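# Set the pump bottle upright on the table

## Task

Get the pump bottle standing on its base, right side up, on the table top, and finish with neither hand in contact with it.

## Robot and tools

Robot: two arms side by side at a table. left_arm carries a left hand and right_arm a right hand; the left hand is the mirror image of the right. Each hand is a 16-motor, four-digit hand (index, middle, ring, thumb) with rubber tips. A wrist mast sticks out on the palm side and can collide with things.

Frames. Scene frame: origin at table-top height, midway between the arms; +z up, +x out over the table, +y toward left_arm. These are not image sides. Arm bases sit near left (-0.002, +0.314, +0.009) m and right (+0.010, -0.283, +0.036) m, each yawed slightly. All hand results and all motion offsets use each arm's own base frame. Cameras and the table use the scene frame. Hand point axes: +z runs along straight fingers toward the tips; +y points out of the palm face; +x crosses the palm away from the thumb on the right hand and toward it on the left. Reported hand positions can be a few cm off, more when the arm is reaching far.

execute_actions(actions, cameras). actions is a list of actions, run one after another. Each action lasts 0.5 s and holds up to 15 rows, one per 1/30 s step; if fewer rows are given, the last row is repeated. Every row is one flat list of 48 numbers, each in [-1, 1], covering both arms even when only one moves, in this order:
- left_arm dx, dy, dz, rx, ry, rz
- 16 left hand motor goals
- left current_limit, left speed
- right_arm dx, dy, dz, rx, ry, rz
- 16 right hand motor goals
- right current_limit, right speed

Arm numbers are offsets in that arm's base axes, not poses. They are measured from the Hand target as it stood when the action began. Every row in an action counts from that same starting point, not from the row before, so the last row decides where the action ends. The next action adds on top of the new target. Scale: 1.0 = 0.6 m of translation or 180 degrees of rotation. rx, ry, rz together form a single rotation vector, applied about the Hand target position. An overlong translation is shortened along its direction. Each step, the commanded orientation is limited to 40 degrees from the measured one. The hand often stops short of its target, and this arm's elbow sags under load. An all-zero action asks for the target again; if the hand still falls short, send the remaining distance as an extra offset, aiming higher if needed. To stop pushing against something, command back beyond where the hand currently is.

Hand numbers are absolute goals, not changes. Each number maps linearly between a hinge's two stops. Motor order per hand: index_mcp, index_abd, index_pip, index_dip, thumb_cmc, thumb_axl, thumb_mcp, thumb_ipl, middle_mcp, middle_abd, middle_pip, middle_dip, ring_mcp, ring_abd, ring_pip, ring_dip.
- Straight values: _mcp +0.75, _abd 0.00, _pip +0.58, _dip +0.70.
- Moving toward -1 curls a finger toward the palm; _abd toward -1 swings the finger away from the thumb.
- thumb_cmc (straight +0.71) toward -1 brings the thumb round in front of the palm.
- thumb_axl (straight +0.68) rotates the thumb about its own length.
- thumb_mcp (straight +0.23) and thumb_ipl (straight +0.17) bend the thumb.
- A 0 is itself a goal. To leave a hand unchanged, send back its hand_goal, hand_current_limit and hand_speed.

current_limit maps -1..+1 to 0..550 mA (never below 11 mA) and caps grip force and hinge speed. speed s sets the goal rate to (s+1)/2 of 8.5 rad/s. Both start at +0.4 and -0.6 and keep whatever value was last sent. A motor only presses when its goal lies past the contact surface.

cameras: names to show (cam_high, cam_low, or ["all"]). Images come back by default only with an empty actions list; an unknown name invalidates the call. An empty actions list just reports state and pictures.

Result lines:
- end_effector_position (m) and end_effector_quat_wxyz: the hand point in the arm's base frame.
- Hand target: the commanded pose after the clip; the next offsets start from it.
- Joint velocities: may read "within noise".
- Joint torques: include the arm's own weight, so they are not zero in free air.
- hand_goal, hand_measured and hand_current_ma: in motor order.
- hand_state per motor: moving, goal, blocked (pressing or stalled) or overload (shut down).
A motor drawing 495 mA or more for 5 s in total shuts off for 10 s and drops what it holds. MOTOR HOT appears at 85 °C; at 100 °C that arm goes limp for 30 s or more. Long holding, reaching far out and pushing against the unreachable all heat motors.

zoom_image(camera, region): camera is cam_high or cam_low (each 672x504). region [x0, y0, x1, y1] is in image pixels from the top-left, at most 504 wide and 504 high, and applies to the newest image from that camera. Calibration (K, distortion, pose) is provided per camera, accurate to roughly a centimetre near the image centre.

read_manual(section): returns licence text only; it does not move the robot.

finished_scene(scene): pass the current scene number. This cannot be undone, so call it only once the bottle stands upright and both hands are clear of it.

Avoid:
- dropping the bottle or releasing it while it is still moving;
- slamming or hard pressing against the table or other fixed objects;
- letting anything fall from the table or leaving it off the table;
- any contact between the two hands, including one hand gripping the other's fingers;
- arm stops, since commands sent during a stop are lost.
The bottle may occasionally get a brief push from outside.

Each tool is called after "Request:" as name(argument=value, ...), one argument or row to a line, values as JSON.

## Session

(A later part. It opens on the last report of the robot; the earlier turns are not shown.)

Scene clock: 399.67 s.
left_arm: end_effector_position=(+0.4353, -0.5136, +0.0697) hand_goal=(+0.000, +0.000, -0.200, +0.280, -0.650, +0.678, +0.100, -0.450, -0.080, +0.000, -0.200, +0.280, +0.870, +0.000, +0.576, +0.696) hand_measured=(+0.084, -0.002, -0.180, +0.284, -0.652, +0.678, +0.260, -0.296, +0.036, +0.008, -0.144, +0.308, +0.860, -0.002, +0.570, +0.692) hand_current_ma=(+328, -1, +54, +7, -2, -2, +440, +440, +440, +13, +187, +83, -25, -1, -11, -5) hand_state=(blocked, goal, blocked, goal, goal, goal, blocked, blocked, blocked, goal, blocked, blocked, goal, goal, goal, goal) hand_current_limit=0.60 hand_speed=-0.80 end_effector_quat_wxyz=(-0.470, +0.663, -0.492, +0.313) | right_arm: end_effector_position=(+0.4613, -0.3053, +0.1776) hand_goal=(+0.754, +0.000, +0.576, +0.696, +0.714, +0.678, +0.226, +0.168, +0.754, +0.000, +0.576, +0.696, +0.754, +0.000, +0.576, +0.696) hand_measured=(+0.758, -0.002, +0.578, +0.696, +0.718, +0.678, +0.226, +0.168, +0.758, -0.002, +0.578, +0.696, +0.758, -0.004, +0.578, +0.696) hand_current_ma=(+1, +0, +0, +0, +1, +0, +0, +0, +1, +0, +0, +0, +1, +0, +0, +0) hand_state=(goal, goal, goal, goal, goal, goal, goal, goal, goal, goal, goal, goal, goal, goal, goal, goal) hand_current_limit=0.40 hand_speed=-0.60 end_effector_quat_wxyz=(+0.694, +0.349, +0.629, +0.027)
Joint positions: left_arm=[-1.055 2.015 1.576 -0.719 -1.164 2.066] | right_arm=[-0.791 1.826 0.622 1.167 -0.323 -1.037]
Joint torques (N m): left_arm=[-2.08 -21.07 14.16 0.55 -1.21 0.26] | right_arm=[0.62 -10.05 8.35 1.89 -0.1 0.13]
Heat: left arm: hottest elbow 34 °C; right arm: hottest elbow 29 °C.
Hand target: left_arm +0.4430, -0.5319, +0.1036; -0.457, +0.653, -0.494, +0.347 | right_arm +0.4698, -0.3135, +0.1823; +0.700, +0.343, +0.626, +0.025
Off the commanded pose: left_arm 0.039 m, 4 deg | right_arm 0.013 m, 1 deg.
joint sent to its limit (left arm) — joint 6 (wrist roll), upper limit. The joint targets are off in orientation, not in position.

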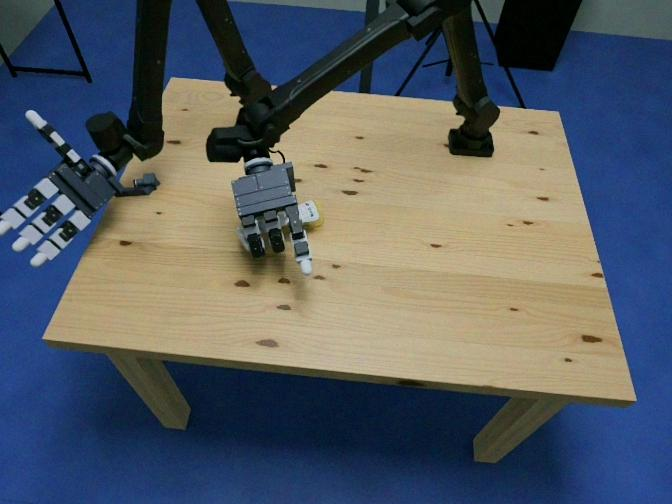

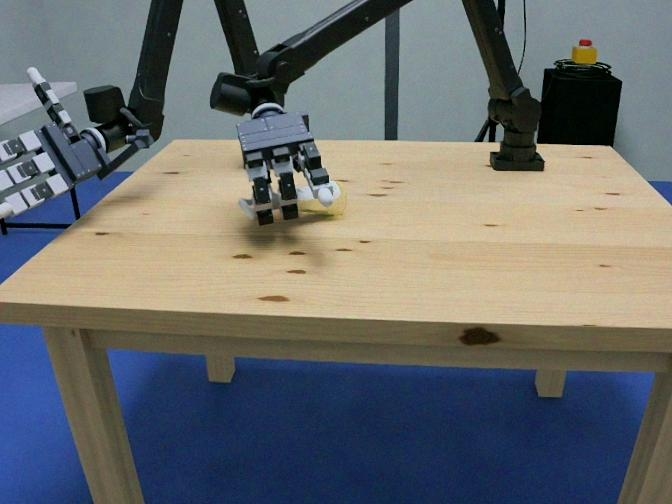

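Request:
execute_actions(
  actions=[
    [[0,0,0.06,0,0,0,0,0,-0.2,0.28,-0.65,0.677,0.1,-0.45,-0.08,0,-0.2,0.28,0.87,0,0.576,0.696,0.6,-0.8,0,0,0,0,0,0,0.754,0,0.576,0.696,0.714,0.678,0.226,0.168,0.754,0,0.576,0.696,0.754,0,0.576,0.696,0.4,-0.6]],
    [[0,0,0.06,0,0,0,0,0,-0.2,0.28,-0.65,0.677,0.1,-0.45,-0.08,0,-0.2,0.28,0.87,0,0.576,0.696,0.6,-0.8,0,0,0,0,0,0,0.754,0,0.576,0.696,0.714,0.678,0.226,0.168,0.754,0,0.576,0.696,0.754,0,0.576,0.696,0.4,-0.6]],
    [[0,0,0.05,-0.04,-0.011,0,0,0,-0.2,0.28,-0.65,0.677,0.1,-0.45,-0.08,0,-0.2,0.28,0.87,0,0.576,0.696,0.6,-0.8,0,0,0,0,0,0,0.754,0,0.576,0.696,0.714,0.678,0.226,0.168,0.754,0,0.576,0.696,0.754,0,0.576,0.696,0.4,-0.6]],
  ],
  cameras=["all"],
)

Request:
zoom_image(
  camera="cam_low",
  region=[190, 60, 370, 240],
)

Scene clock: 411.07 s.
left_arm: end_effector_position=(+0.4382, -0.5278, +0.1883) hand_goal=(+0.000, +0.000, -0.200, +0.280, -0.650, +0.678, +0.100, -0.450, -0.080, +0.000, -0.200, +0.280, +0.870, +0.000, +0.576, +0.696) hand_measured=(+0.038, +0.026, -0.180, +0.286, -0.648, +0.678, +0.186, -0.426, -0.052, -0.022, -0.172, +0.296, +0.860, -0.002, +0.570, +0.692) hand_current_ma=(+126, +62, +51, +10, +5, +0, +435, +99, +86, -51, +80, +39, -27, -1, -10, -5) hand_state=(blocked, blocked, goal, goal, goal, goal, blocked, blocked, blocked, blocked, blocked, goal, goal, goal, goal, goal) hand_current_limit=0.60 hand_speed=-0.80 end_effector_quat_wxyz=(-0.431, +0.682, -0.464, +0.365) | right_arm: end_effector_position=(+0.4613, -0.3053, +0.1776) hand_goal=(+0.754, +0.000, +0.576, +0.696, +0.714, +0.678, +0.226, +0.168, +0.754, +0.000, +0.576, +0.696, +0.754, +0.000, +0.576, +0.696) hand_measured=(+0.758, -0.002, +0.578, +0.696, +0.718, +0.678, +0.226, +0.168, +0.758, -0.002, +0.578, +0.696, +0.758, -0.004, +0.578, +0.696) hand_current_ma=(+1, +0, +0, +0, +1, +0, +0, +0, +1, +0, +0, +0, +1, +0, +0, +0) hand_state=(goal, goal, goal, goal, goal, goal, goal, goal, goal, goal, goal, goal, goal, goal, goal, goal) hand_current_limit=0.40 hand_speed=-0.60 end_effector_quat_wxyz=(+0.694, +0.349, +0.629, +0.027)
Joint positions: left_arm=[-1.054 1.875 1.66 -0.794 -1.13 2.074] | right_arm=[-0.791 1.826 0.622 1.167 -0.323 -1.037]
Joint torques (N m): left_arm=[-1.03 -19.6 11.89 1.26 -1.06 0.11] | right_arm=[0.5 -9.99 8.36 1.88 -0.09 0.12]
Heat: left arm: hottest elbow 36 °C; right arm: hottest elbow 29 °C.
Hand target: left_arm +0.4431, -0.5317, +0.2054; -0.424, +0.674, -0.464, +0.388 | right_arm +0.4698, -0.3135, +0.1823; +0.700, +0.343, +0.626, +0.025
Off the commanded pose: left_arm 0.018 m, 3 deg | right_arm 0.013 m, 1 deg.
joint sent to its limit (left arm) — joint 6 (wrist roll), upper limit. The joint targets still meet the commanded pose.

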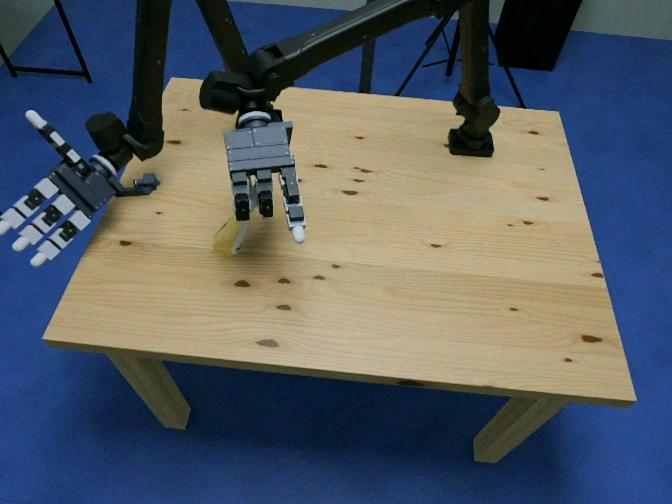

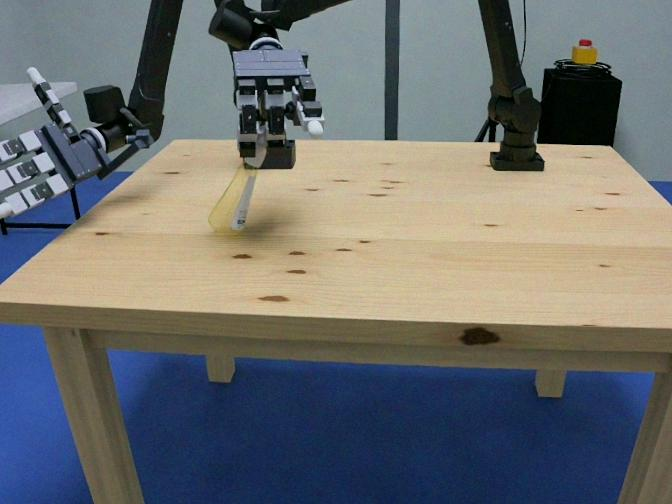

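Scaled by 2.800 from the camera's 672x504 image, which has a finer 960x720 frame.

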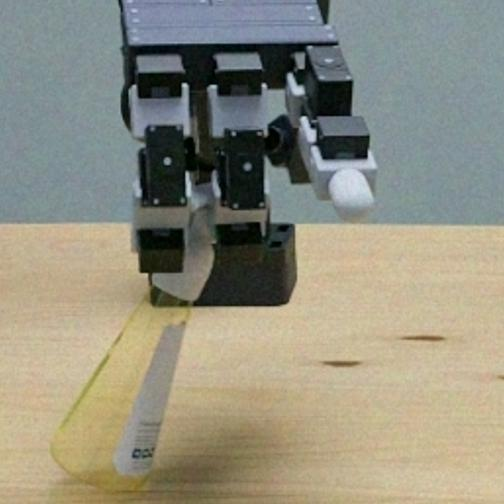

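Request:
execute_actions(
  actions=[
    [[0,-0.036,0.004,0,0,0,0,0,-0.2,0.28,-0.65,0.677,0.1,-0.45,-0.08,0,-0.2,0.28,0.87,0,0.576,0.696,0.55,-0.8,0,0,0,0,0,0,0.754,0,0.576,0.696,0.714,0.678,0.226,0.168,0.754,0,0.576,0.696,0.754,0,0.576,0.696,0.4,-0.6]],
    [[0,-0.036,0,0,0,0,0,0,-0.2,0.28,-0.65,0.677,0.1,-0.45,-0.08,0,-0.2,0.28,0.87,0,0.576,0.696,0.55,-0.8,0,0,0,0,0,0,0.754,0,0.576,0.696,0.714,0.678,0.226,0.168,0.754,0,0.576,0.696,0.754,0,0.576,0.696,0.4,-0.6]],
  ],
  cameras=["all"],
)

Request:
zoom_image(
  camera="cam_low",
  region=[170, 60, 350, 240],
)

Request:
zoom_image(
  camera="cam_high",
  region=[170, 110, 350, 290],
)

Scene clock: 427.20 s.
left_arm: end_effector_position=(+0.4383, -0.5615, +0.1963) hand_goal=(+0.000, +0.000, -0.200, +0.280, -0.650, +0.678, +0.100, -0.450, -0.080, +0.000, -0.200, +0.280, +0.870, +0.000, +0.576, +0.696) hand_measured=(+0.026, +0.006, -0.190, +0.284, -0.630, +0.684, +0.140, -0.432, -0.066, -0.022, -0.190, +0.284, +0.858, -0.002, +0.570, +0.692) hand_current_ma=(+80, +11, +20, +6, +57, +18, +170, +63, +35, -48, +23, +7, -27, -1, -10, -5) hand_state=(blocked, goal, goal, goal, blocked, goal, blocked, goal, goal, blocked, goal, goal, goal, goal, goal, goal) hand_current_limit=0.55 hand_speed=-0.80 end_effector_quat_wxyz=(-0.427, +0.677, -0.466, +0.377) | right_arm: end_effector_position=(+0.4613, -0.3053, +0.1776) hand_goal=(+0.754, +0.000, +0.576, +0.696, +0.714, +0.678, +0.226, +0.168, +0.754, +0.000, +0.576, +0.696, +0.754, +0.000, +0.576, +0.696) hand_measured=(+0.758, -0.002, +0.578, +0.696, +0.718, +0.678, +0.226, +0.168, +0.758, -0.002, +0.578, +0.696, +0.758, -0.004, +0.578, +0.696) hand_current_ma=(+1, +0, +0, +0, +1, +0, +0, +0, +1, +0, +0, +0, +1, +0, +0, +0) hand_state=(goal, goal, goal, goal, goal, goal, goal, goal, goal, goal, goal, goal, goal, goal, goal, goal) hand_current_limit=0.40 hand_speed=-0.60 end_effector_quat_wxyz=(+0.694, +0.349, +0.629, +0.027)
Joint positions: left_arm=[-1.079 1.936 1.767 -0.823 -1.139 2.075] | right_arm=[-0.791 1.826 0.622 1.167 -0.323 -1.037]
Joint torques (N m): left_arm=[-1.85 -18.9 15.04 0.69 -1.18 0.05] | right_arm=[0.38 -9.93 8.38 1.91 -0.1 0.11]
Heat: left arm: hottest elbow 36 °C; right arm: hottest elbow 29 °C.
Hand target: left_arm +0.4431, -0.5750, +0.2081; -0.424, +0.674, -0.463, +0.389 | right_arm +0.4698, -0.3135, +0.1823; +0.700, +0.343, +0.626, +0.025
Off the commanded pose: left_arm 0.018 m, 1 deg | right_arm 0.013 m, 1 deg.
joint sent to its limit (left arm) — joint 6 (wrist roll), upper limit. The joint targets still meet the commanded pose.

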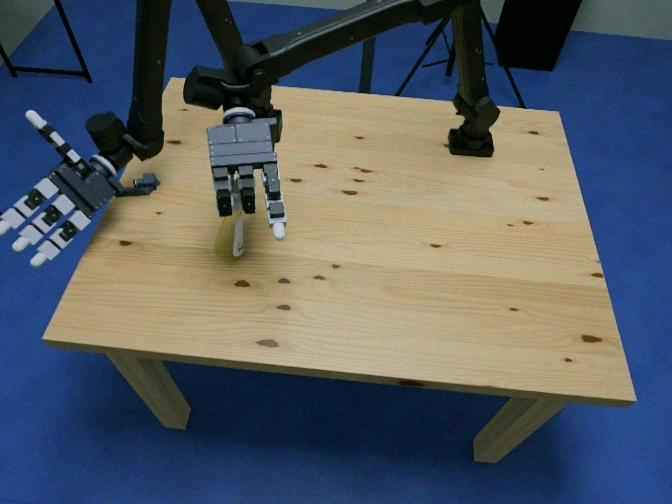

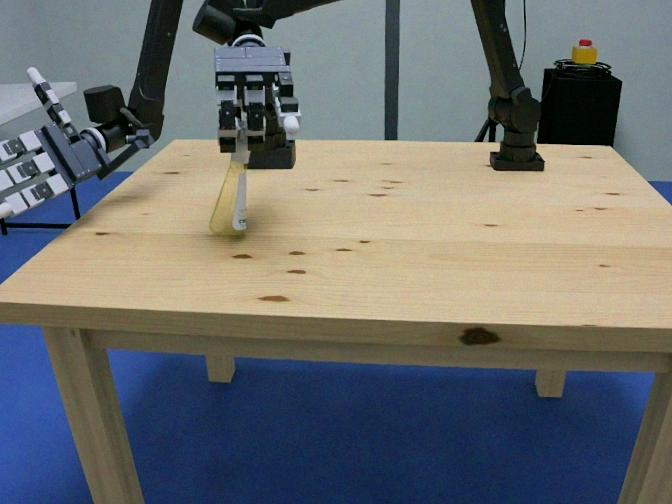

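Scaled by 2.800 from the camera's 672x504 image, which has a finer 960x720 frame.

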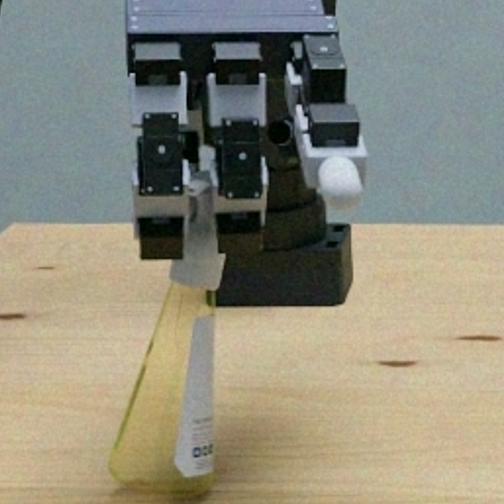

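Scaled by 2.800 from the camera's 672x504 image, which has a finer 960x720 frame.

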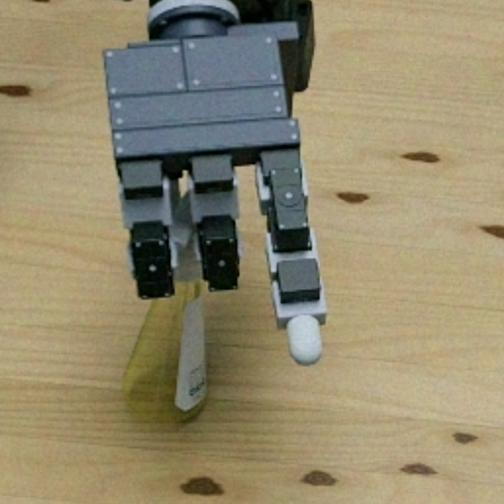

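Request:
execute_actions(
  actions=[
    [[0.02,-0.03,0,0,0,0,0,0,-0.2,0.28,-0.65,0.677,0.1,-0.45,-0.08,0,-0.2,0.28,0.87,0,0.576,0.696,0.55,-0.8,0,0,0,0,0,0,0.754,0,0.576,0.696,0.714,0.678,0.226,0.168,0.754,0,0.576,0.696,0.754,0,0.576,0.696,0.4,-0.6]],
    [[0.02,-0.025,0,0,0,0,0,0,-0.2,0.28,-0.65,0.677,0.1,-0.45,-0.08,0,-0.2,0.28,0.87,0,0.576,0.696,0.55,-0.8,0,0,0,0,0,0,0.754,0,0.576,0.696,0.714,0.678,0.226,0.168,0.754,0,0.576,0.696,0.754,0,0.576,0.696,0.4,-0.6]],
  ],
  cameras=["all"],
)

Request:
zoom_image(
  camera="cam_low",
  region=[170, 60, 350, 240],
)

Request:
zoom_image(
  camera="cam_high",
  region=[170, 110, 350, 290],
)

Scene clock: 449.77 s.
left_arm: end_effector_position=(+0.4578, -0.5979, +0.1987) hand_goal=(+0.000, +0.000, -0.200, +0.280, -0.650, +0.678, +0.100, -0.450, -0.080, +0.000, -0.200, +0.280, +0.870, +0.000, +0.576, +0.696) hand_measured=(+0.022, +0.012, -0.190, +0.280, -0.622, +0.688, +0.124, -0.442, -0.082, -0.030, -0.206, +0.276, +0.858, -0.002, +0.570, +0.692) hand_current_ma=(+65, +23, +23, +1, +82, +27, +93, +23, -3, -71, -11, -8, -28, -1, -10, -5) hand_state=(blocked, goal, goal, goal, blocked, goal, blocked, goal, goal, blocked, goal, goal, goal, goal, goal, goal) hand_current_limit=0.55 hand_speed=-0.80 end_effector_quat_wxyz=(-0.428, +0.676, -0.467, +0.376) | right_arm: end_effector_position=(+0.4613, -0.3053, +0.1776) hand_goal=(+0.754, +0.000, +0.576, +0.696, +0.714, +0.678, +0.226, +0.168, +0.754, +0.000, +0.576, +0.696, +0.754, +0.000, +0.576, +0.696) hand_measured=(+0.758, -0.002, +0.578, +0.696, +0.718, +0.678, +0.226, +0.168, +0.758, -0.002, +0.578, +0.696, +0.758, -0.004, +0.578, +0.696) hand_current_ma=(+1, +0, +0, +0, +1, +0, +0, +0, +1, +0, +0, +0, +1, +0, +0, +0) hand_state=(goal, goal, goal, goal, goal, goal, goal, goal, goal, goal, goal, goal, goal, goal, goal, goal) hand_current_limit=0.40 hand_speed=-0.60 end_effector_quat_wxyz=(+0.694, +0.349, +0.629, +0.027)
Joint positions: left_arm=[-1.079 2.055 1.962 -0.9 -1.139 2.076] | right_arm=[-0.791 1.826 0.622 1.167 -0.323 -1.037]
Joint torques (N m): left_arm=[-2.08 -19.55 15.13 0.76 -0.98 0.07] | right_arm=[0.44 -9.93 8.36 1.91 -0.1 0.12]
Heat: left arm: hottest elbow 38 °C; right arm: hottest elbow 29 °C.
Hand target: left_arm +0.4670, -0.6079, +0.2078; -0.424, +0.674, -0.464, +0.388 | right_arm +0.4698, -0.3135, +0.1823; +0.700, +0.343, +0.626, +0.025
Off the commanded pose: left_arm 0.017 m, 2 deg | right_arm 0.013 m, 1 deg.
joint sent to its limit (left arm) — joint 6 (wrist roll), upper limit. The joint targets still meet the commanded pose.

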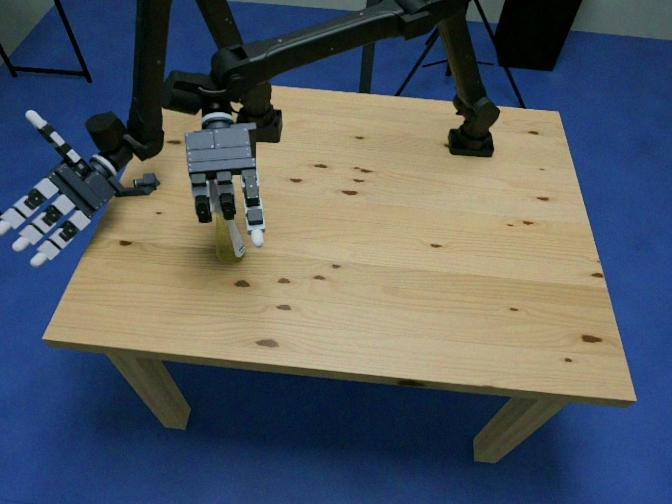

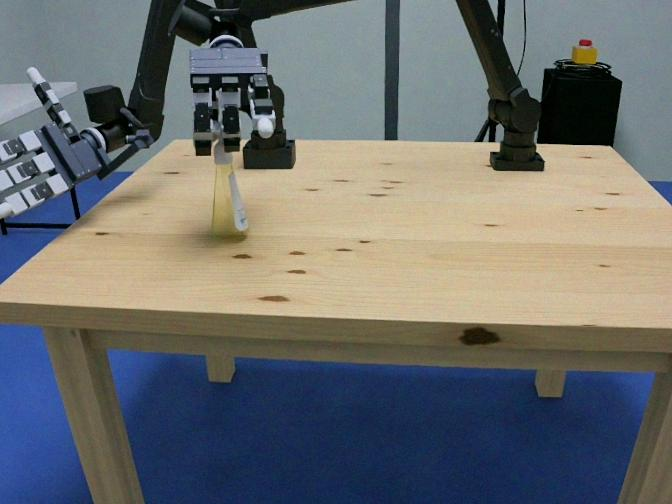

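Scaled by 2.800 from the camera's 672x504 image, which has a finer 960x720 frame.

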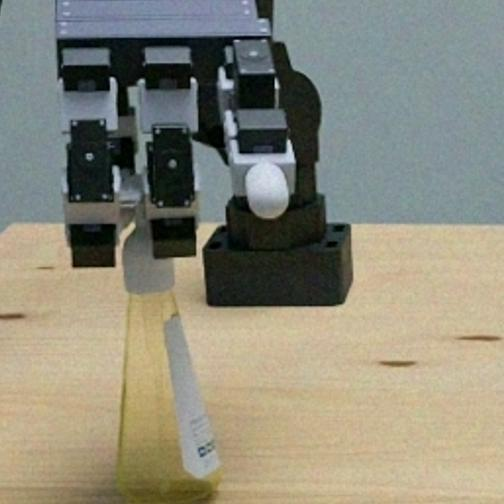

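Scaled by 2.800 from the camera's 672x504 image, which has a finer 960x720 frame.

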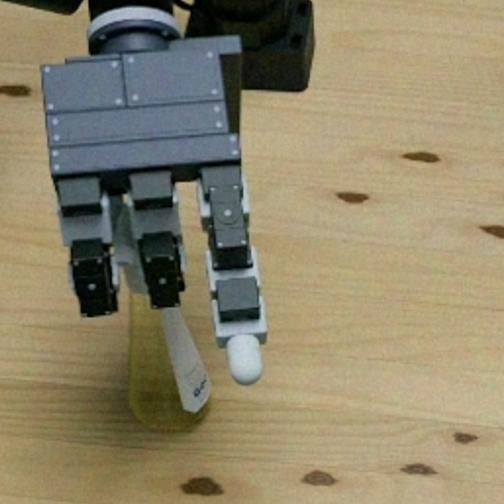

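Request:
execute_actions(
  actions=[
    [[0.025,0,0,0,0,0,0,0,-0.2,0.28,-0.65,0.677,0.1,-0.45,-0.08,0,-0.2,0.28,0.87,0,0.576,0.696,0.55,-0.8,0,0,0,0,0,0,0.754,0,0.576,0.696,0.714,0.678,0.226,0.168,0.754,0,0.576,0.696,0.754,0,0.576,0.696,0.4,-0.6]],
    [[0.028,0,-0.004,0,0,0,0,0,-0.2,0.28,-0.65,0.677,0.1,-0.45,-0.08,0,-0.2,0.28,0.87,0,0.576,0.696,0.55,-0.8,0,0,0,0,0,0,0.754,0,0.576,0.696,0.714,0.678,0.226,0.168,0.754,0,0.576,0.696,0.754,0,0.576,0.696,0.4,-0.6]],
  ],
  cameras=["all"],
)

Request:
zoom_image(
  camera="cam_low",
  region=[170, 60, 350, 240],
)

Request:
zoom_image(
  camera="cam_high",
  region=[170, 110, 350, 290],
)

Scene clock: 465.17 s.
left_arm: end_effector_position=(+0.4871, -0.5993, +0.1953) hand_goal=(+0.000, +0.000, -0.200, +0.280, -0.650, +0.678, +0.100, -0.450, -0.080, +0.000, -0.200, +0.280, +0.870, +0.000, +0.576, +0.696) hand_measured=(+0.022, +0.016, -0.182, +0.282, -0.616, +0.688, +0.124, -0.450, -0.090, -0.030, -0.214, +0.268, +0.858, -0.002, +0.570, +0.692) hand_current_ma=(+65, +33, +47, +2, +103, +27, +89, +1, -23, -75, -33, -28, -28, -1, -10, -5) hand_state=(blocked, goal, goal, goal, blocked, goal, blocked, goal, goal, blocked, goal, goal, goal, goal, goal, goal) hand_current_limit=0.55 hand_speed=-0.80 end_effector_quat_wxyz=(-0.428, +0.686, -0.459, +0.367) | right_arm: end_effector_position=(+0.4613, -0.3053, +0.1776) hand_goal=(+0.754, +0.000, +0.576, +0.696, +0.714, +0.678, +0.226, +0.168, +0.754, +0.000, +0.576, +0.696, +0.754, +0.000, +0.576, +0.696) hand_measured=(+0.758, -0.002, +0.578, +0.696, +0.718, +0.678, +0.226, +0.168, +0.758, -0.002, +0.578, +0.696, +0.758, -0.004, +0.578, +0.696) hand_current_ma=(+1, +0, +0, +0, +1, +0, +0, +0, +1, +0, +0, +0, +1, +0, +0, +0) hand_state=(goal, goal, goal, goal, goal, goal, goal, goal, goal, goal, goal, goal, goal, goal, goal, goal) hand_current_limit=0.40 hand_speed=-0.60 end_effector_quat_wxyz=(+0.694, +0.349, +0.629, +0.027)
Joint positions: left_arm=[-1.043 2.117 2.059 -0.938 -1.123 2.076] | right_arm=[-0.791 1.826 0.622 1.167 -0.323 -1.037]
Joint torques (N m): left_arm=[-0.91 -20.42 15.82 1.02 -1.01 0.11] | right_arm=[0.56 -10.11 8.39 1.91 -0.1 0.11]
Heat: left arm: hottest elbow 41 °C; right arm: hottest elbow 30 °C.
Hand target: left_arm +0.4987, -0.6081, +0.2056; -0.424, +0.674, -0.464, +0.389 | right_arm +0.4698, -0.3135, +0.1823; +0.700, +0.343, +0.626, +0.025
Off the commanded pose: left_arm 0.018 m, 3 deg | right_arm 0.013 m, 1 deg.
joint sent to its limit (left arm) — joint 6 (wrist roll), upper limit. The joint targets are off in orientation, not in position.

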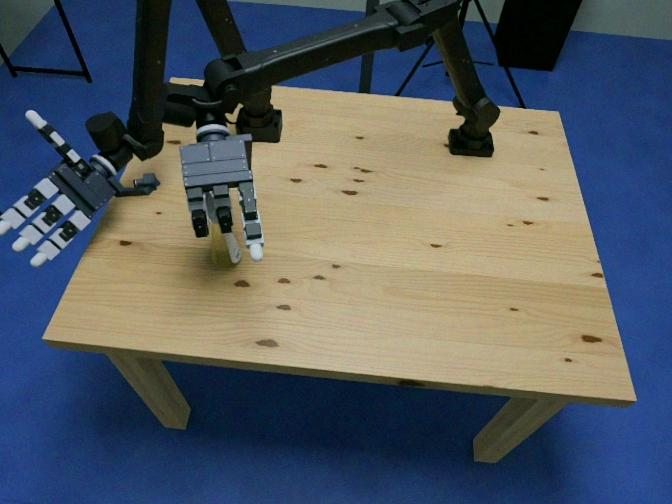

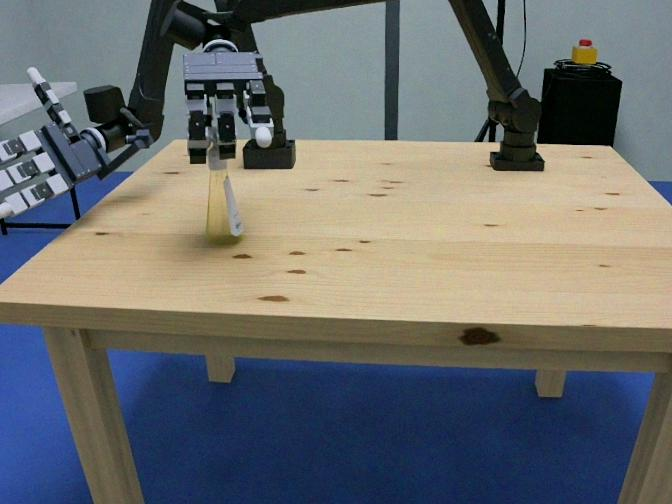

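Scaled by 2.800 from the camera's 672x504 image, which has a finer 960x720 frame.

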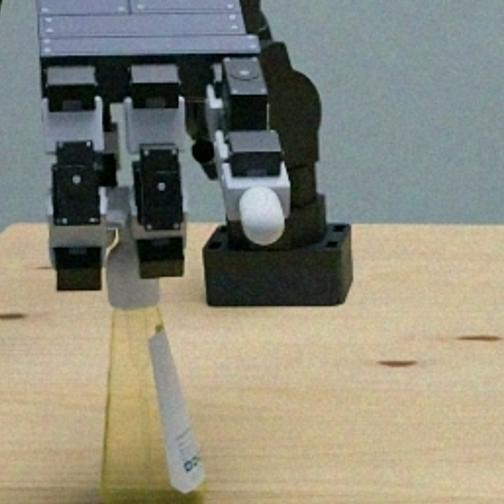

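Scaled by 2.800 from the camera's 672x504 image, which has a finer 960x720 frame.

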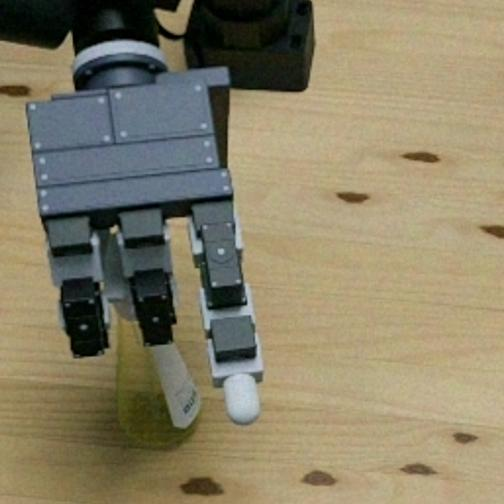

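Request:
execute_actions(
  actions=[
    [[0.03,0.01,-0.006,0,0,0,0,0,-0.2,0.28,-0.65,0.677,0.1,-0.45,-0.08,0,-0.2,0.28,0.87,0,0.576,0.696,0.55,-0.8,0,0,0,0,0,0,0.754,0,0.576,0.696,0.714,0.678,0.226,0.168,0.754,0,0.576,0.696,0.754,0,0.576,0.696,0.4,-0.6]],
  ],
  cameras=["all"],
)

Request:
zoom_image(
  camera="cam_low",
  region=[160, 70, 340, 250],
)

Request:
zoom_image(
  camera="cam_high",
  region=[160, 120, 320, 280],
)

Scene clock: 481.50 s.
left_arm: end_effector_position=(+0.5034, -0.5954, +0.1922) hand_goal=(+0.000, +0.000, -0.200, +0.280, -0.650, +0.678, +0.100, -0.450, -0.080, +0.000, -0.200, +0.280, +0.870, +0.000, +0.576, +0.696) hand_measured=(+0.022, +0.016, -0.182, +0.282, -0.616, +0.688, +0.122, -0.448, -0.102, -0.032, -0.224, +0.260, +0.858, -0.002, +0.570, +0.692) hand_current_ma=(+65, +33, +47, +5, +103, +28, +82, +7, -61, -78, -65, -52, -28, -1, -10, -5) hand_state=(blocked, goal, goal, goal, blocked, goal, blocked, goal, blocked, blocked, blocked, goal, goal, goal, goal, goal) hand_current_limit=0.55 hand_speed=-0.80 end_effector_quat_wxyz=(-0.428, +0.692, -0.454, +0.363) | right_arm: end_effector_position=(+0.4613, -0.3053, +0.1776) hand_goal=(+0.754, +0.000, +0.576, +0.696, +0.714, +0.678, +0.226, +0.168, +0.754, +0.000, +0.576, +0.696, +0.754, +0.000, +0.576, +0.696) hand_measured=(+0.758, -0.002, +0.578, +0.696, +0.718, +0.678, +0.226, +0.168, +0.758, -0.002, +0.578, +0.696, +0.758, -0.004, +0.578, +0.696) hand_current_ma=(+1, +0, +0, +0, +1, +0, +0, +0, +1, +0, +0, +0, +1, +0, +0, +0) hand_state=(goal, goal, goal, goal, goal, goal, goal, goal, goal, goal, goal, goal, goal, goal, goal, goal) hand_current_limit=0.40 hand_speed=-0.60 end_effector_quat_wxyz=(+0.694, +0.349, +0.629, +0.027)
Joint positions: left_arm=[-1.02 2.139 2.091 -0.945 -1.113 2.076] | right_arm=[-0.791 1.826 0.622 1.167 -0.323 -1.037]
Joint torques (N m): left_arm=[-0.44 -21.13 15.57 1.03 -1 0.04] | right_arm=[0.38 -9.99 8.35 1.94 -0.1 0.11]
Heat: left arm: hottest elbow 41 °C; right arm: hottest elbow 30 °C.
Hand target: left_arm +0.5168, -0.6021, +0.2020; -0.424, +0.674, -0.464, +0.389 | right_arm +0.4698, -0.3135, +0.1823; +0.700, +0.343, +0.626, +0.025
Off the commanded pose: left_arm 0.018 m, 4 deg | right_arm 0.013 m, 1 deg.
joint sent to its limit (left arm) — joint 6 (wrist roll), upper limit. The joint targets are off in orientation, not in position.

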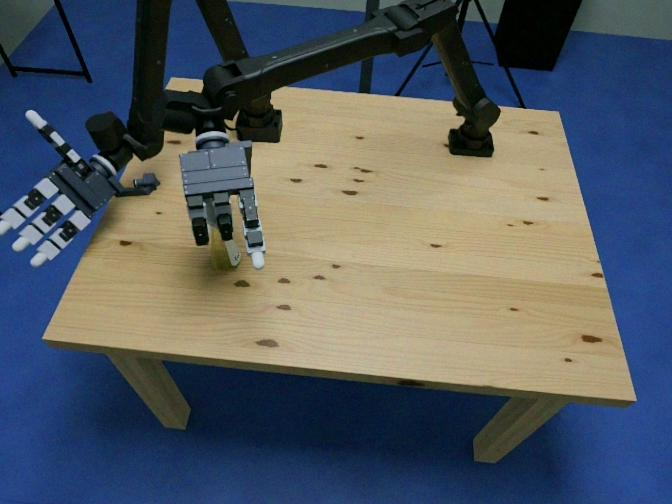

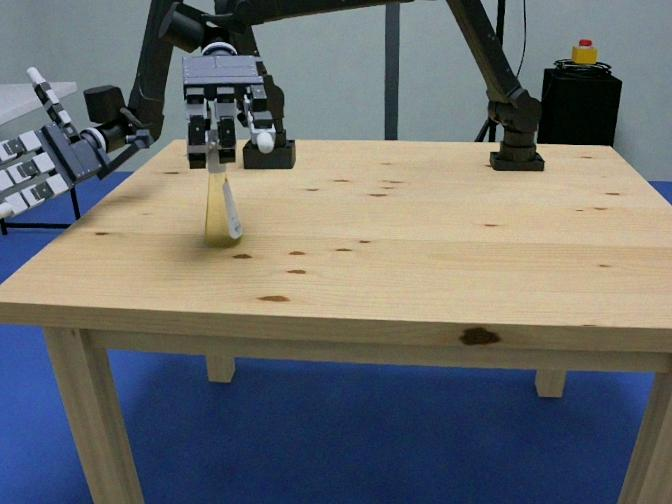

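Scaled by 2.800 from the camera's 672x504 image, which has a finer 960x720 frame.

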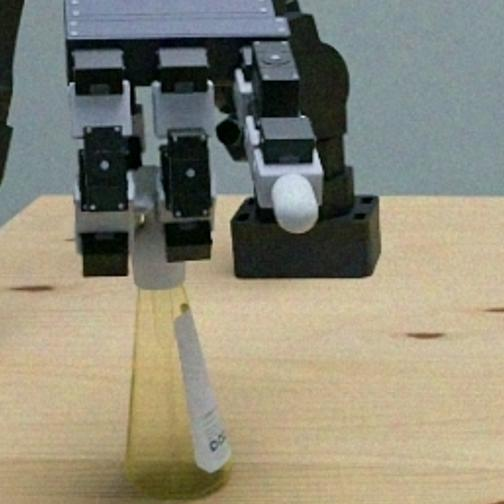

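Scaled by 3.150 from the camera's 672x504 image, which has a finer 960x720 frame.

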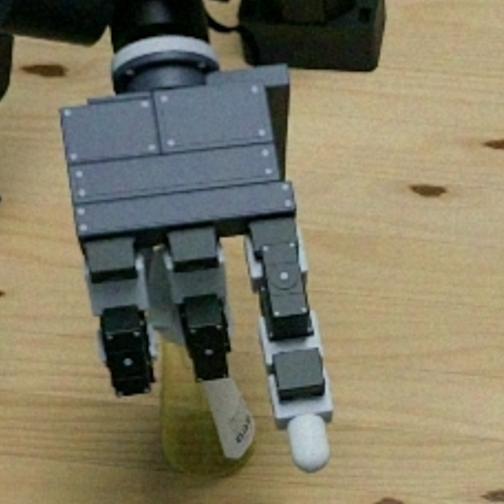

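Request:
execute_actions(
  actions=[
    [[0,0,0,0,0,0,0.2,0,-0.2,0.28,-0.65,0.677,0.2,-0.2,0.15,0,-0.2,0.28,0.87,0,0.576,0.696,0.55,-0.85,0,0,0,0,0,0,0.754,0,0.576,0.696,0.714,0.678,0.226,0.168,0.754,0,0.576,0.696,0.754,0,0.576,0.696,0.4,-0.6]],
    [[0,0,0,0,0,0,0.5,0,-0.2,0.28,-0.65,0.677,0.22,0.168,0.5,0,-0.2,0.28,0.87,0,0.576,0.696,0.55,-0.75,0,0,0,0,0,0,0.754,0,0.576,0.696,0.714,0.678,0.226,0.168,0.754,0,0.576,0.696,0.754,0,0.576,0.696,0.4,-0.6]],
  ],
  cameras=["all"],
)

Request:
zoom_image(
  camera="cam_low",
  region=[160, 70, 340, 250],
)

Request:
zoom_image(
  camera="cam_high",
  region=[160, 120, 320, 280],
)

Scene clock: 489.13 s.
left_arm: end_effector_position=(+0.5054, -0.5988, +0.2006) hand_goal=(+0.500, +0.000, -0.200, +0.280, -0.650, +0.678, +0.220, +0.168, +0.500, +0.000, -0.200, +0.280, +0.870, +0.000, +0.576, +0.696) hand_measured=(+0.484, +0.004, -0.198, +0.282, -0.648, +0.680, +0.216, +0.166, +0.486, -0.004, -0.202, +0.278, +0.858, -0.002, +0.570, +0.692) hand_current_ma=(-43, +5, +5, +5, +4, +4, -10, -7, -38, -6, -3, -4, -28, -1, -10, -5) hand_state=(goal, goal, goal, goal, goal, goal, goal, goal, goal, goal, goal, goal, goal, goal, goal, goal) hand_current_limit=0.55 hand_speed=-0.75 end_effector_quat_wxyz=(-0.425, +0.694, -0.449, +0.369) | right_arm: end_effector_position=(+0.4613, -0.3053, +0.1776) hand_goal=(+0.754, +0.000, +0.576, +0.696, +0.714, +0.678, +0.226, +0.168, +0.754, +0.000, +0.576, +0.696, +0.754, +0.000, +0.576, +0.696) hand_measured=(+0.758, -0.002, +0.578, +0.696, +0.718, +0.678, +0.226, +0.168, +0.758, -0.002, +0.578, +0.696, +0.758, -0.004, +0.578, +0.696) hand_current_ma=(+1, +0, +0, +0, +1, +0, +0, +0, +1, +0, +0, +0, +1, +0, +0, +0) hand_state=(goal, goal, goal, goal, goal, goal, goal, goal, goal, goal, goal, goal, goal, goal, goal, goal) hand_current_limit=0.40 hand_speed=-0.60 end_effector_quat_wxyz=(+0.694, +0.349, +0.629, +0.027)
Joint positions: left_arm=[-1.02 2.14 2.109 -0.945 -1.113 2.076] | right_arm=[-0.791 1.826 0.622 1.167 -0.323 -1.037]
Joint torques (N m): left_arm=[-1.2 -20.95 14.2 0.92 -1.05 0.1] | right_arm=[0.44 -9.93 8.39 1.89 -0.1 0.12]
Heat: left arm: hottest elbow 43 °C; right arm: hottest elbow 30 °C.
Hand target: left_arm +0.5167, -0.6020, +0.2019; -0.424, +0.674, -0.464, +0.388 | right_arm +0.4698, -0.3135, +0.1823; +0.700, +0.343, +0.626, +0.025
Off the commanded pose: left_arm 0.012 m, 4 deg | right_arm 0.013 m, 1 deg.
joint sent to its limit (left arm) — joint 6 (wrist roll), upper limit. The joint targets are off in orientation, not in position.

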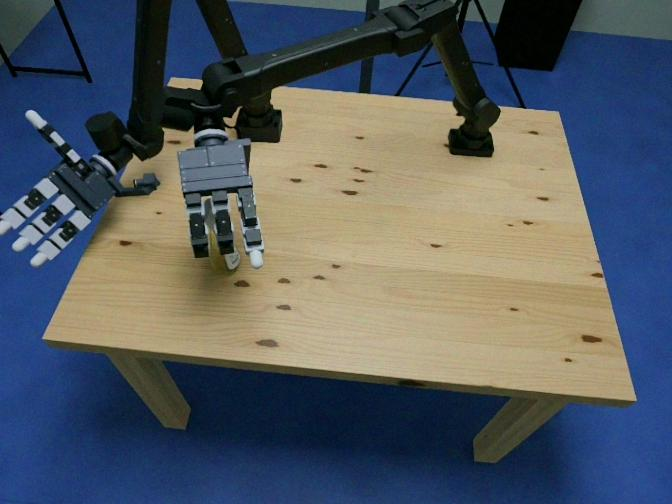

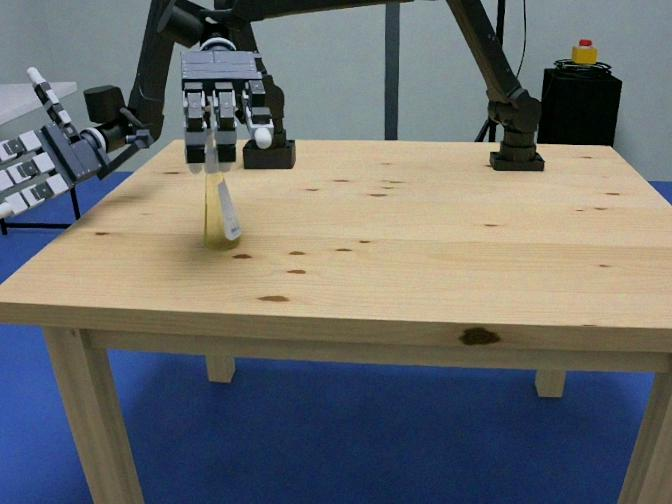

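Scaled by 2.800 from the camera's 672x504 image, which has a finer 960x720 frame.

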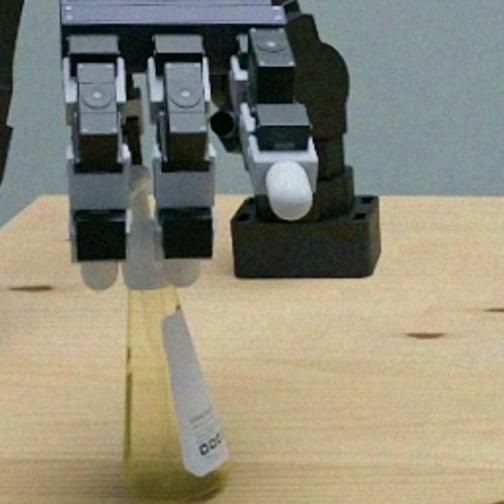

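Scaled by 3.150 from the camera's 672x504 image, which has a finer 960x720 frame.

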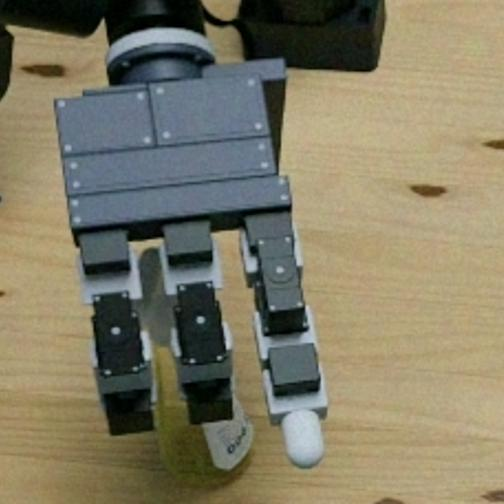

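Request:
execute_actions(
  actions=[
    [[-0.008,0,0,0,0,0,0.87,0,0.5,0.69,-0.6,0.677,0.22,0.168,0.87,0,0.5,0.69,0.87,0,0.576,0.696,0.55,-0.6,0,0,0,0,0,0,0.754,0,0.576,0.696,0.714,0.678,0.226,0.168,0.754,0,0.576,0.696,0.754,0,0.576,0.696,0.4,-0.6]],
    [[0,0,0,0,0,0,0.87,0,0.576,0.69,0.3,0.677,0.22,0.168,0.87,0,0.576,0.69,0.87,0,0.576,0.696,0.55,-0.5,0,0,0,0,0,0,0.754,0,0.576,0.696,0.714,0.678,0.226,0.168,0.754,0,0.576,0.696,0.754,0,0.576,0.696,0.4,-0.6]],
    [[0,0,0.05,0,0,0,0.87,0,0.576,0.69,0.6,0.677,0.22,0.168,0.87,0,0.576,0.69,0.87,0,0.576,0.696,0.55,-0.4,0,0,0,0,0,0,0.754,0,0.576,0.696,0.714,0.678,0.226,0.168,0.754,0,0.576,0.696,0.754,0,0.576,0.696,0.4,-0.6]],
  ],
  cameras=["all"],
)

Request:
zoom_image(
  camera="cam_low",
  region=[160, 70, 340, 250],
)

Scene clock: 498.37 s.
left_arm: end_effector_position=(+0.5045, -0.5968, +0.2199) hand_goal=(+0.870, +0.000, +0.576, +0.690, +0.600, +0.678, +0.220, +0.168, +0.870, +0.000, +0.576, +0.690, +0.870, +0.000, +0.576, +0.696) hand_measured=(+0.848, +0.002, +0.568, +0.686, +0.582, +0.680, +0.216, +0.166, +0.850, -0.004, +0.568, +0.686, +0.858, -0.002, +0.570, +0.692) hand_current_ma=(-66, +4, -16, -6, -46, +4, -10, -7, -59, -5, -15, -6, -28, -1, -10, -5) hand_state=(blocked, goal, goal, goal, goal, goal, goal, goal, blocked, goal, goal, goal, goal, goal, goal, goal) hand_current_limit=0.55 hand_speed=-0.40 end_effector_quat_wxyz=(-0.428, +0.693, -0.452, +0.364) | right_arm: end_effector_position=(+0.4613, -0.3053, +0.1776) hand_goal=(+0.754, +0.000, +0.576, +0.696, +0.714, +0.678, +0.226, +0.168, +0.754, +0.000, +0.576, +0.696, +0.754, +0.000, +0.576, +0.696) hand_measured=(+0.758, -0.002, +0.578, +0.696, +0.718, +0.678, +0.226, +0.168, +0.758, -0.002, +0.578, +0.696, +0.758, -0.004, +0.578, +0.696) hand_current_ma=(+1, +0, +0, +0, +1, +0, +0, +0, +1, +0, +0, +0, +1, +0, +0, +0) hand_state=(goal, goal, goal, goal, goal, goal, goal, goal, goal, goal, goal, goal, goal, goal, goal, goal) hand_current_limit=0.40 hand_speed=-0.60 end_effector_quat_wxyz=(+0.694, +0.349, +0.629, +0.027)
Joint positions: left_arm=[-1.02 2.142 2.166 -1.014 -1.114 2.076] | right_arm=[-0.791 1.826 0.622 1.167 -0.323 -1.037]
Joint torques (N m): left_arm=[-2.02 -22.65 15.02 0.9 -1.18 0.11] | right_arm=[0.56 -9.99 8.34 1.94 -0.1 0.13]
Heat: left arm: hottest elbow 42 °C; right arm: hottest elbow 30 °C.
Hand target: left_arm +0.5120, -0.6021, +0.2320; -0.424, +0.674, -0.464, +0.389 | right_arm +0.4698, -0.3135, +0.1823; +0.700, +0.343, +0.626, +0.025
Off the commanded pose: left_arm 0.015 m, 4 deg | right_arm 0.013 m, 1 deg.
joint sent to its limit (left arm) — joint 6 (wrist roll), upper limit. The joint targets are off in orientation, not in position.

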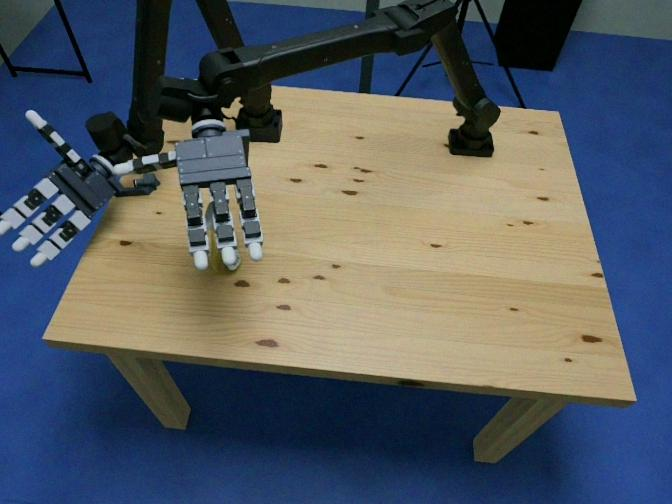

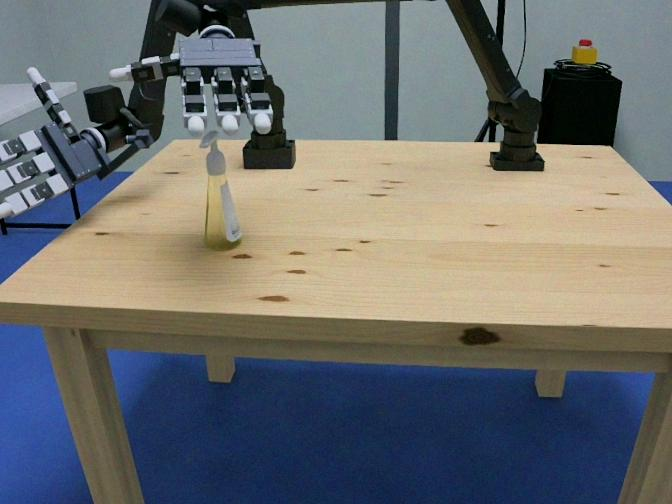

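Scaled by 2.800 from the camera's 672x504 image, which has a finer 960x720 frame.

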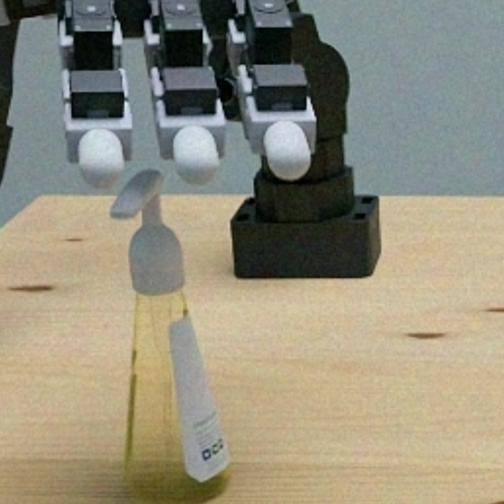

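Request:
execute_actions(
  actions=[
    [[0,0,0.08,0,0,0,0.87,0,0.576,0.69,0.6,0.677,0.22,0.168,0.87,0,0.576,0.69,0.87,0,0.576,0.696,0.4,-0.4,0,0,0,0,0,0,0.754,0,0.576,0.696,0.714,0.678,0.226,0.168,0.754,0,0.576,0.696,0.754,0,0.576,0.696,0.4,-0.6]],
    [[0,0,0.1,0,0,0,0.87,0,0.576,0.69,0.6,0.677,0.22,0.168,0.87,0,0.576,0.69,0.87,0,0.576,0.696,0.4,-0.4,0,0,0,0,0,0,0.754,0,0.576,0.696,0.714,0.678,0.226,0.168,0.754,0,0.576,0.696,0.754,0,0.576,0.696,0.4,-0.6]],
  ],
  cameras=["all"],
)

Scene clock: 505.47 s.
left_arm: end_effector_position=(+0.5068, -0.6004, +0.3358) hand_goal=(+0.870, +0.000, +0.576, +0.690, +0.600, +0.678, +0.220, +0.168, +0.870, +0.000, +0.576, +0.690, +0.870, +0.000, +0.576, +0.696) hand_measured=(+0.848, +0.002, +0.568, +0.686, +0.582, +0.680, +0.216, +0.166, +0.850, -0.002, +0.570, +0.686, +0.856, -0.002, +0.570, +0.692) hand_current_ma=(-62, +3, -15, -5, -45, +4, -10, -7, -56, -4, -14, -6, -34, -1, -10, -5) hand_state=(blocked, goal, goal, goal, goal, goal, goal, goal, goal, goal, goal, goal, goal, goal, goal, goal) hand_current_limit=0.40 hand_speed=-0.40 end_effector_quat_wxyz=(-0.424, +0.694, -0.446, +0.372) | right_arm: end_effector_position=(+0.4613, -0.3053, +0.1776) hand_goal=(+0.754, +0.000, +0.576, +0.696, +0.714, +0.678, +0.226, +0.168, +0.754, +0.000, +0.576, +0.696, +0.754, +0.000, +0.576, +0.696) hand_measured=(+0.758, -0.002, +0.578, +0.696, +0.718, +0.678, +0.226, +0.168, +0.758, -0.002, +0.578, +0.696, +0.758, -0.004, +0.578, +0.696) hand_current_ma=(+1, +0, +0, +0, +1, +0, +0, +0, +1, +0, +0, +0, +1, +0, +0, +0) hand_state=(goal, goal, goal, goal, goal, goal, goal, goal, goal, goal, goal, goal, goal, goal, goal, goal) hand_current_limit=0.40 hand_speed=-0.60 end_effector_quat_wxyz=(+0.694, +0.349, +0.629, +0.027)
Joint positions: left_arm=[-1.02 2.276 2.708 -1.401 -1.115 2.076] | right_arm=[-0.791 1.826 0.622 1.167 -0.323 -1.037]
Joint torques (N m): left_arm=[-1.67 -22.65 13.14 0.75 -1 -0.02] | right_arm=[0.44 -10.11 8.38 1.91 -0.1 0.12]
Heat: left arm: hottest elbow 42 °C; right arm: hottest elbow 30 °C.
Hand target: left_arm +0.5120, -0.6020, +0.3399; -0.424, +0.674, -0.464, +0.388 | right_arm +0.4698, -0.3135, +0.1823; +0.700, +0.343, +0.626, +0.025
Off the commanded pose: left_arm 0.007 m, 4 deg | right_arm 0.013 m, 1 deg.
joint sent to its limit (left arm) — joint 6 (wrist roll), upper limit. The joint targets are off in orientation, not in position.

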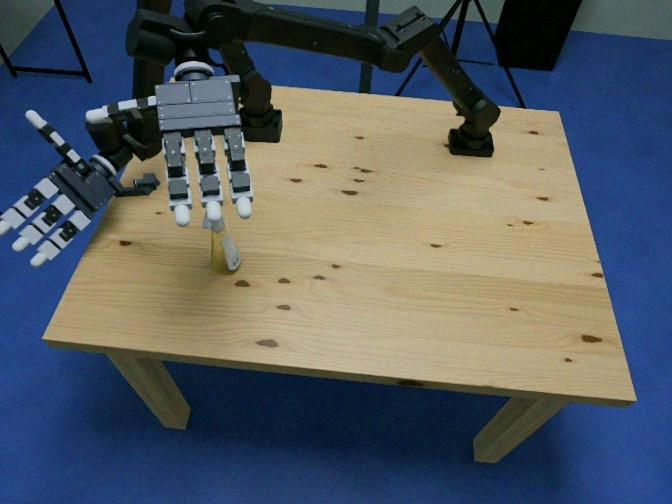

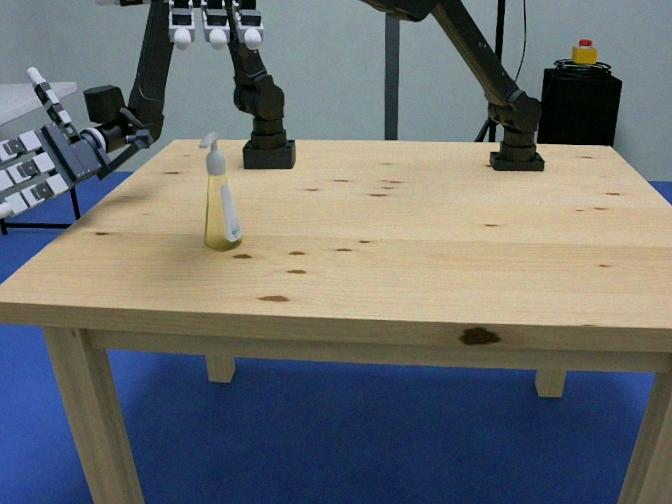

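Request:
finished_scene(
  scene=1,
)

The scene is finished: the task was done.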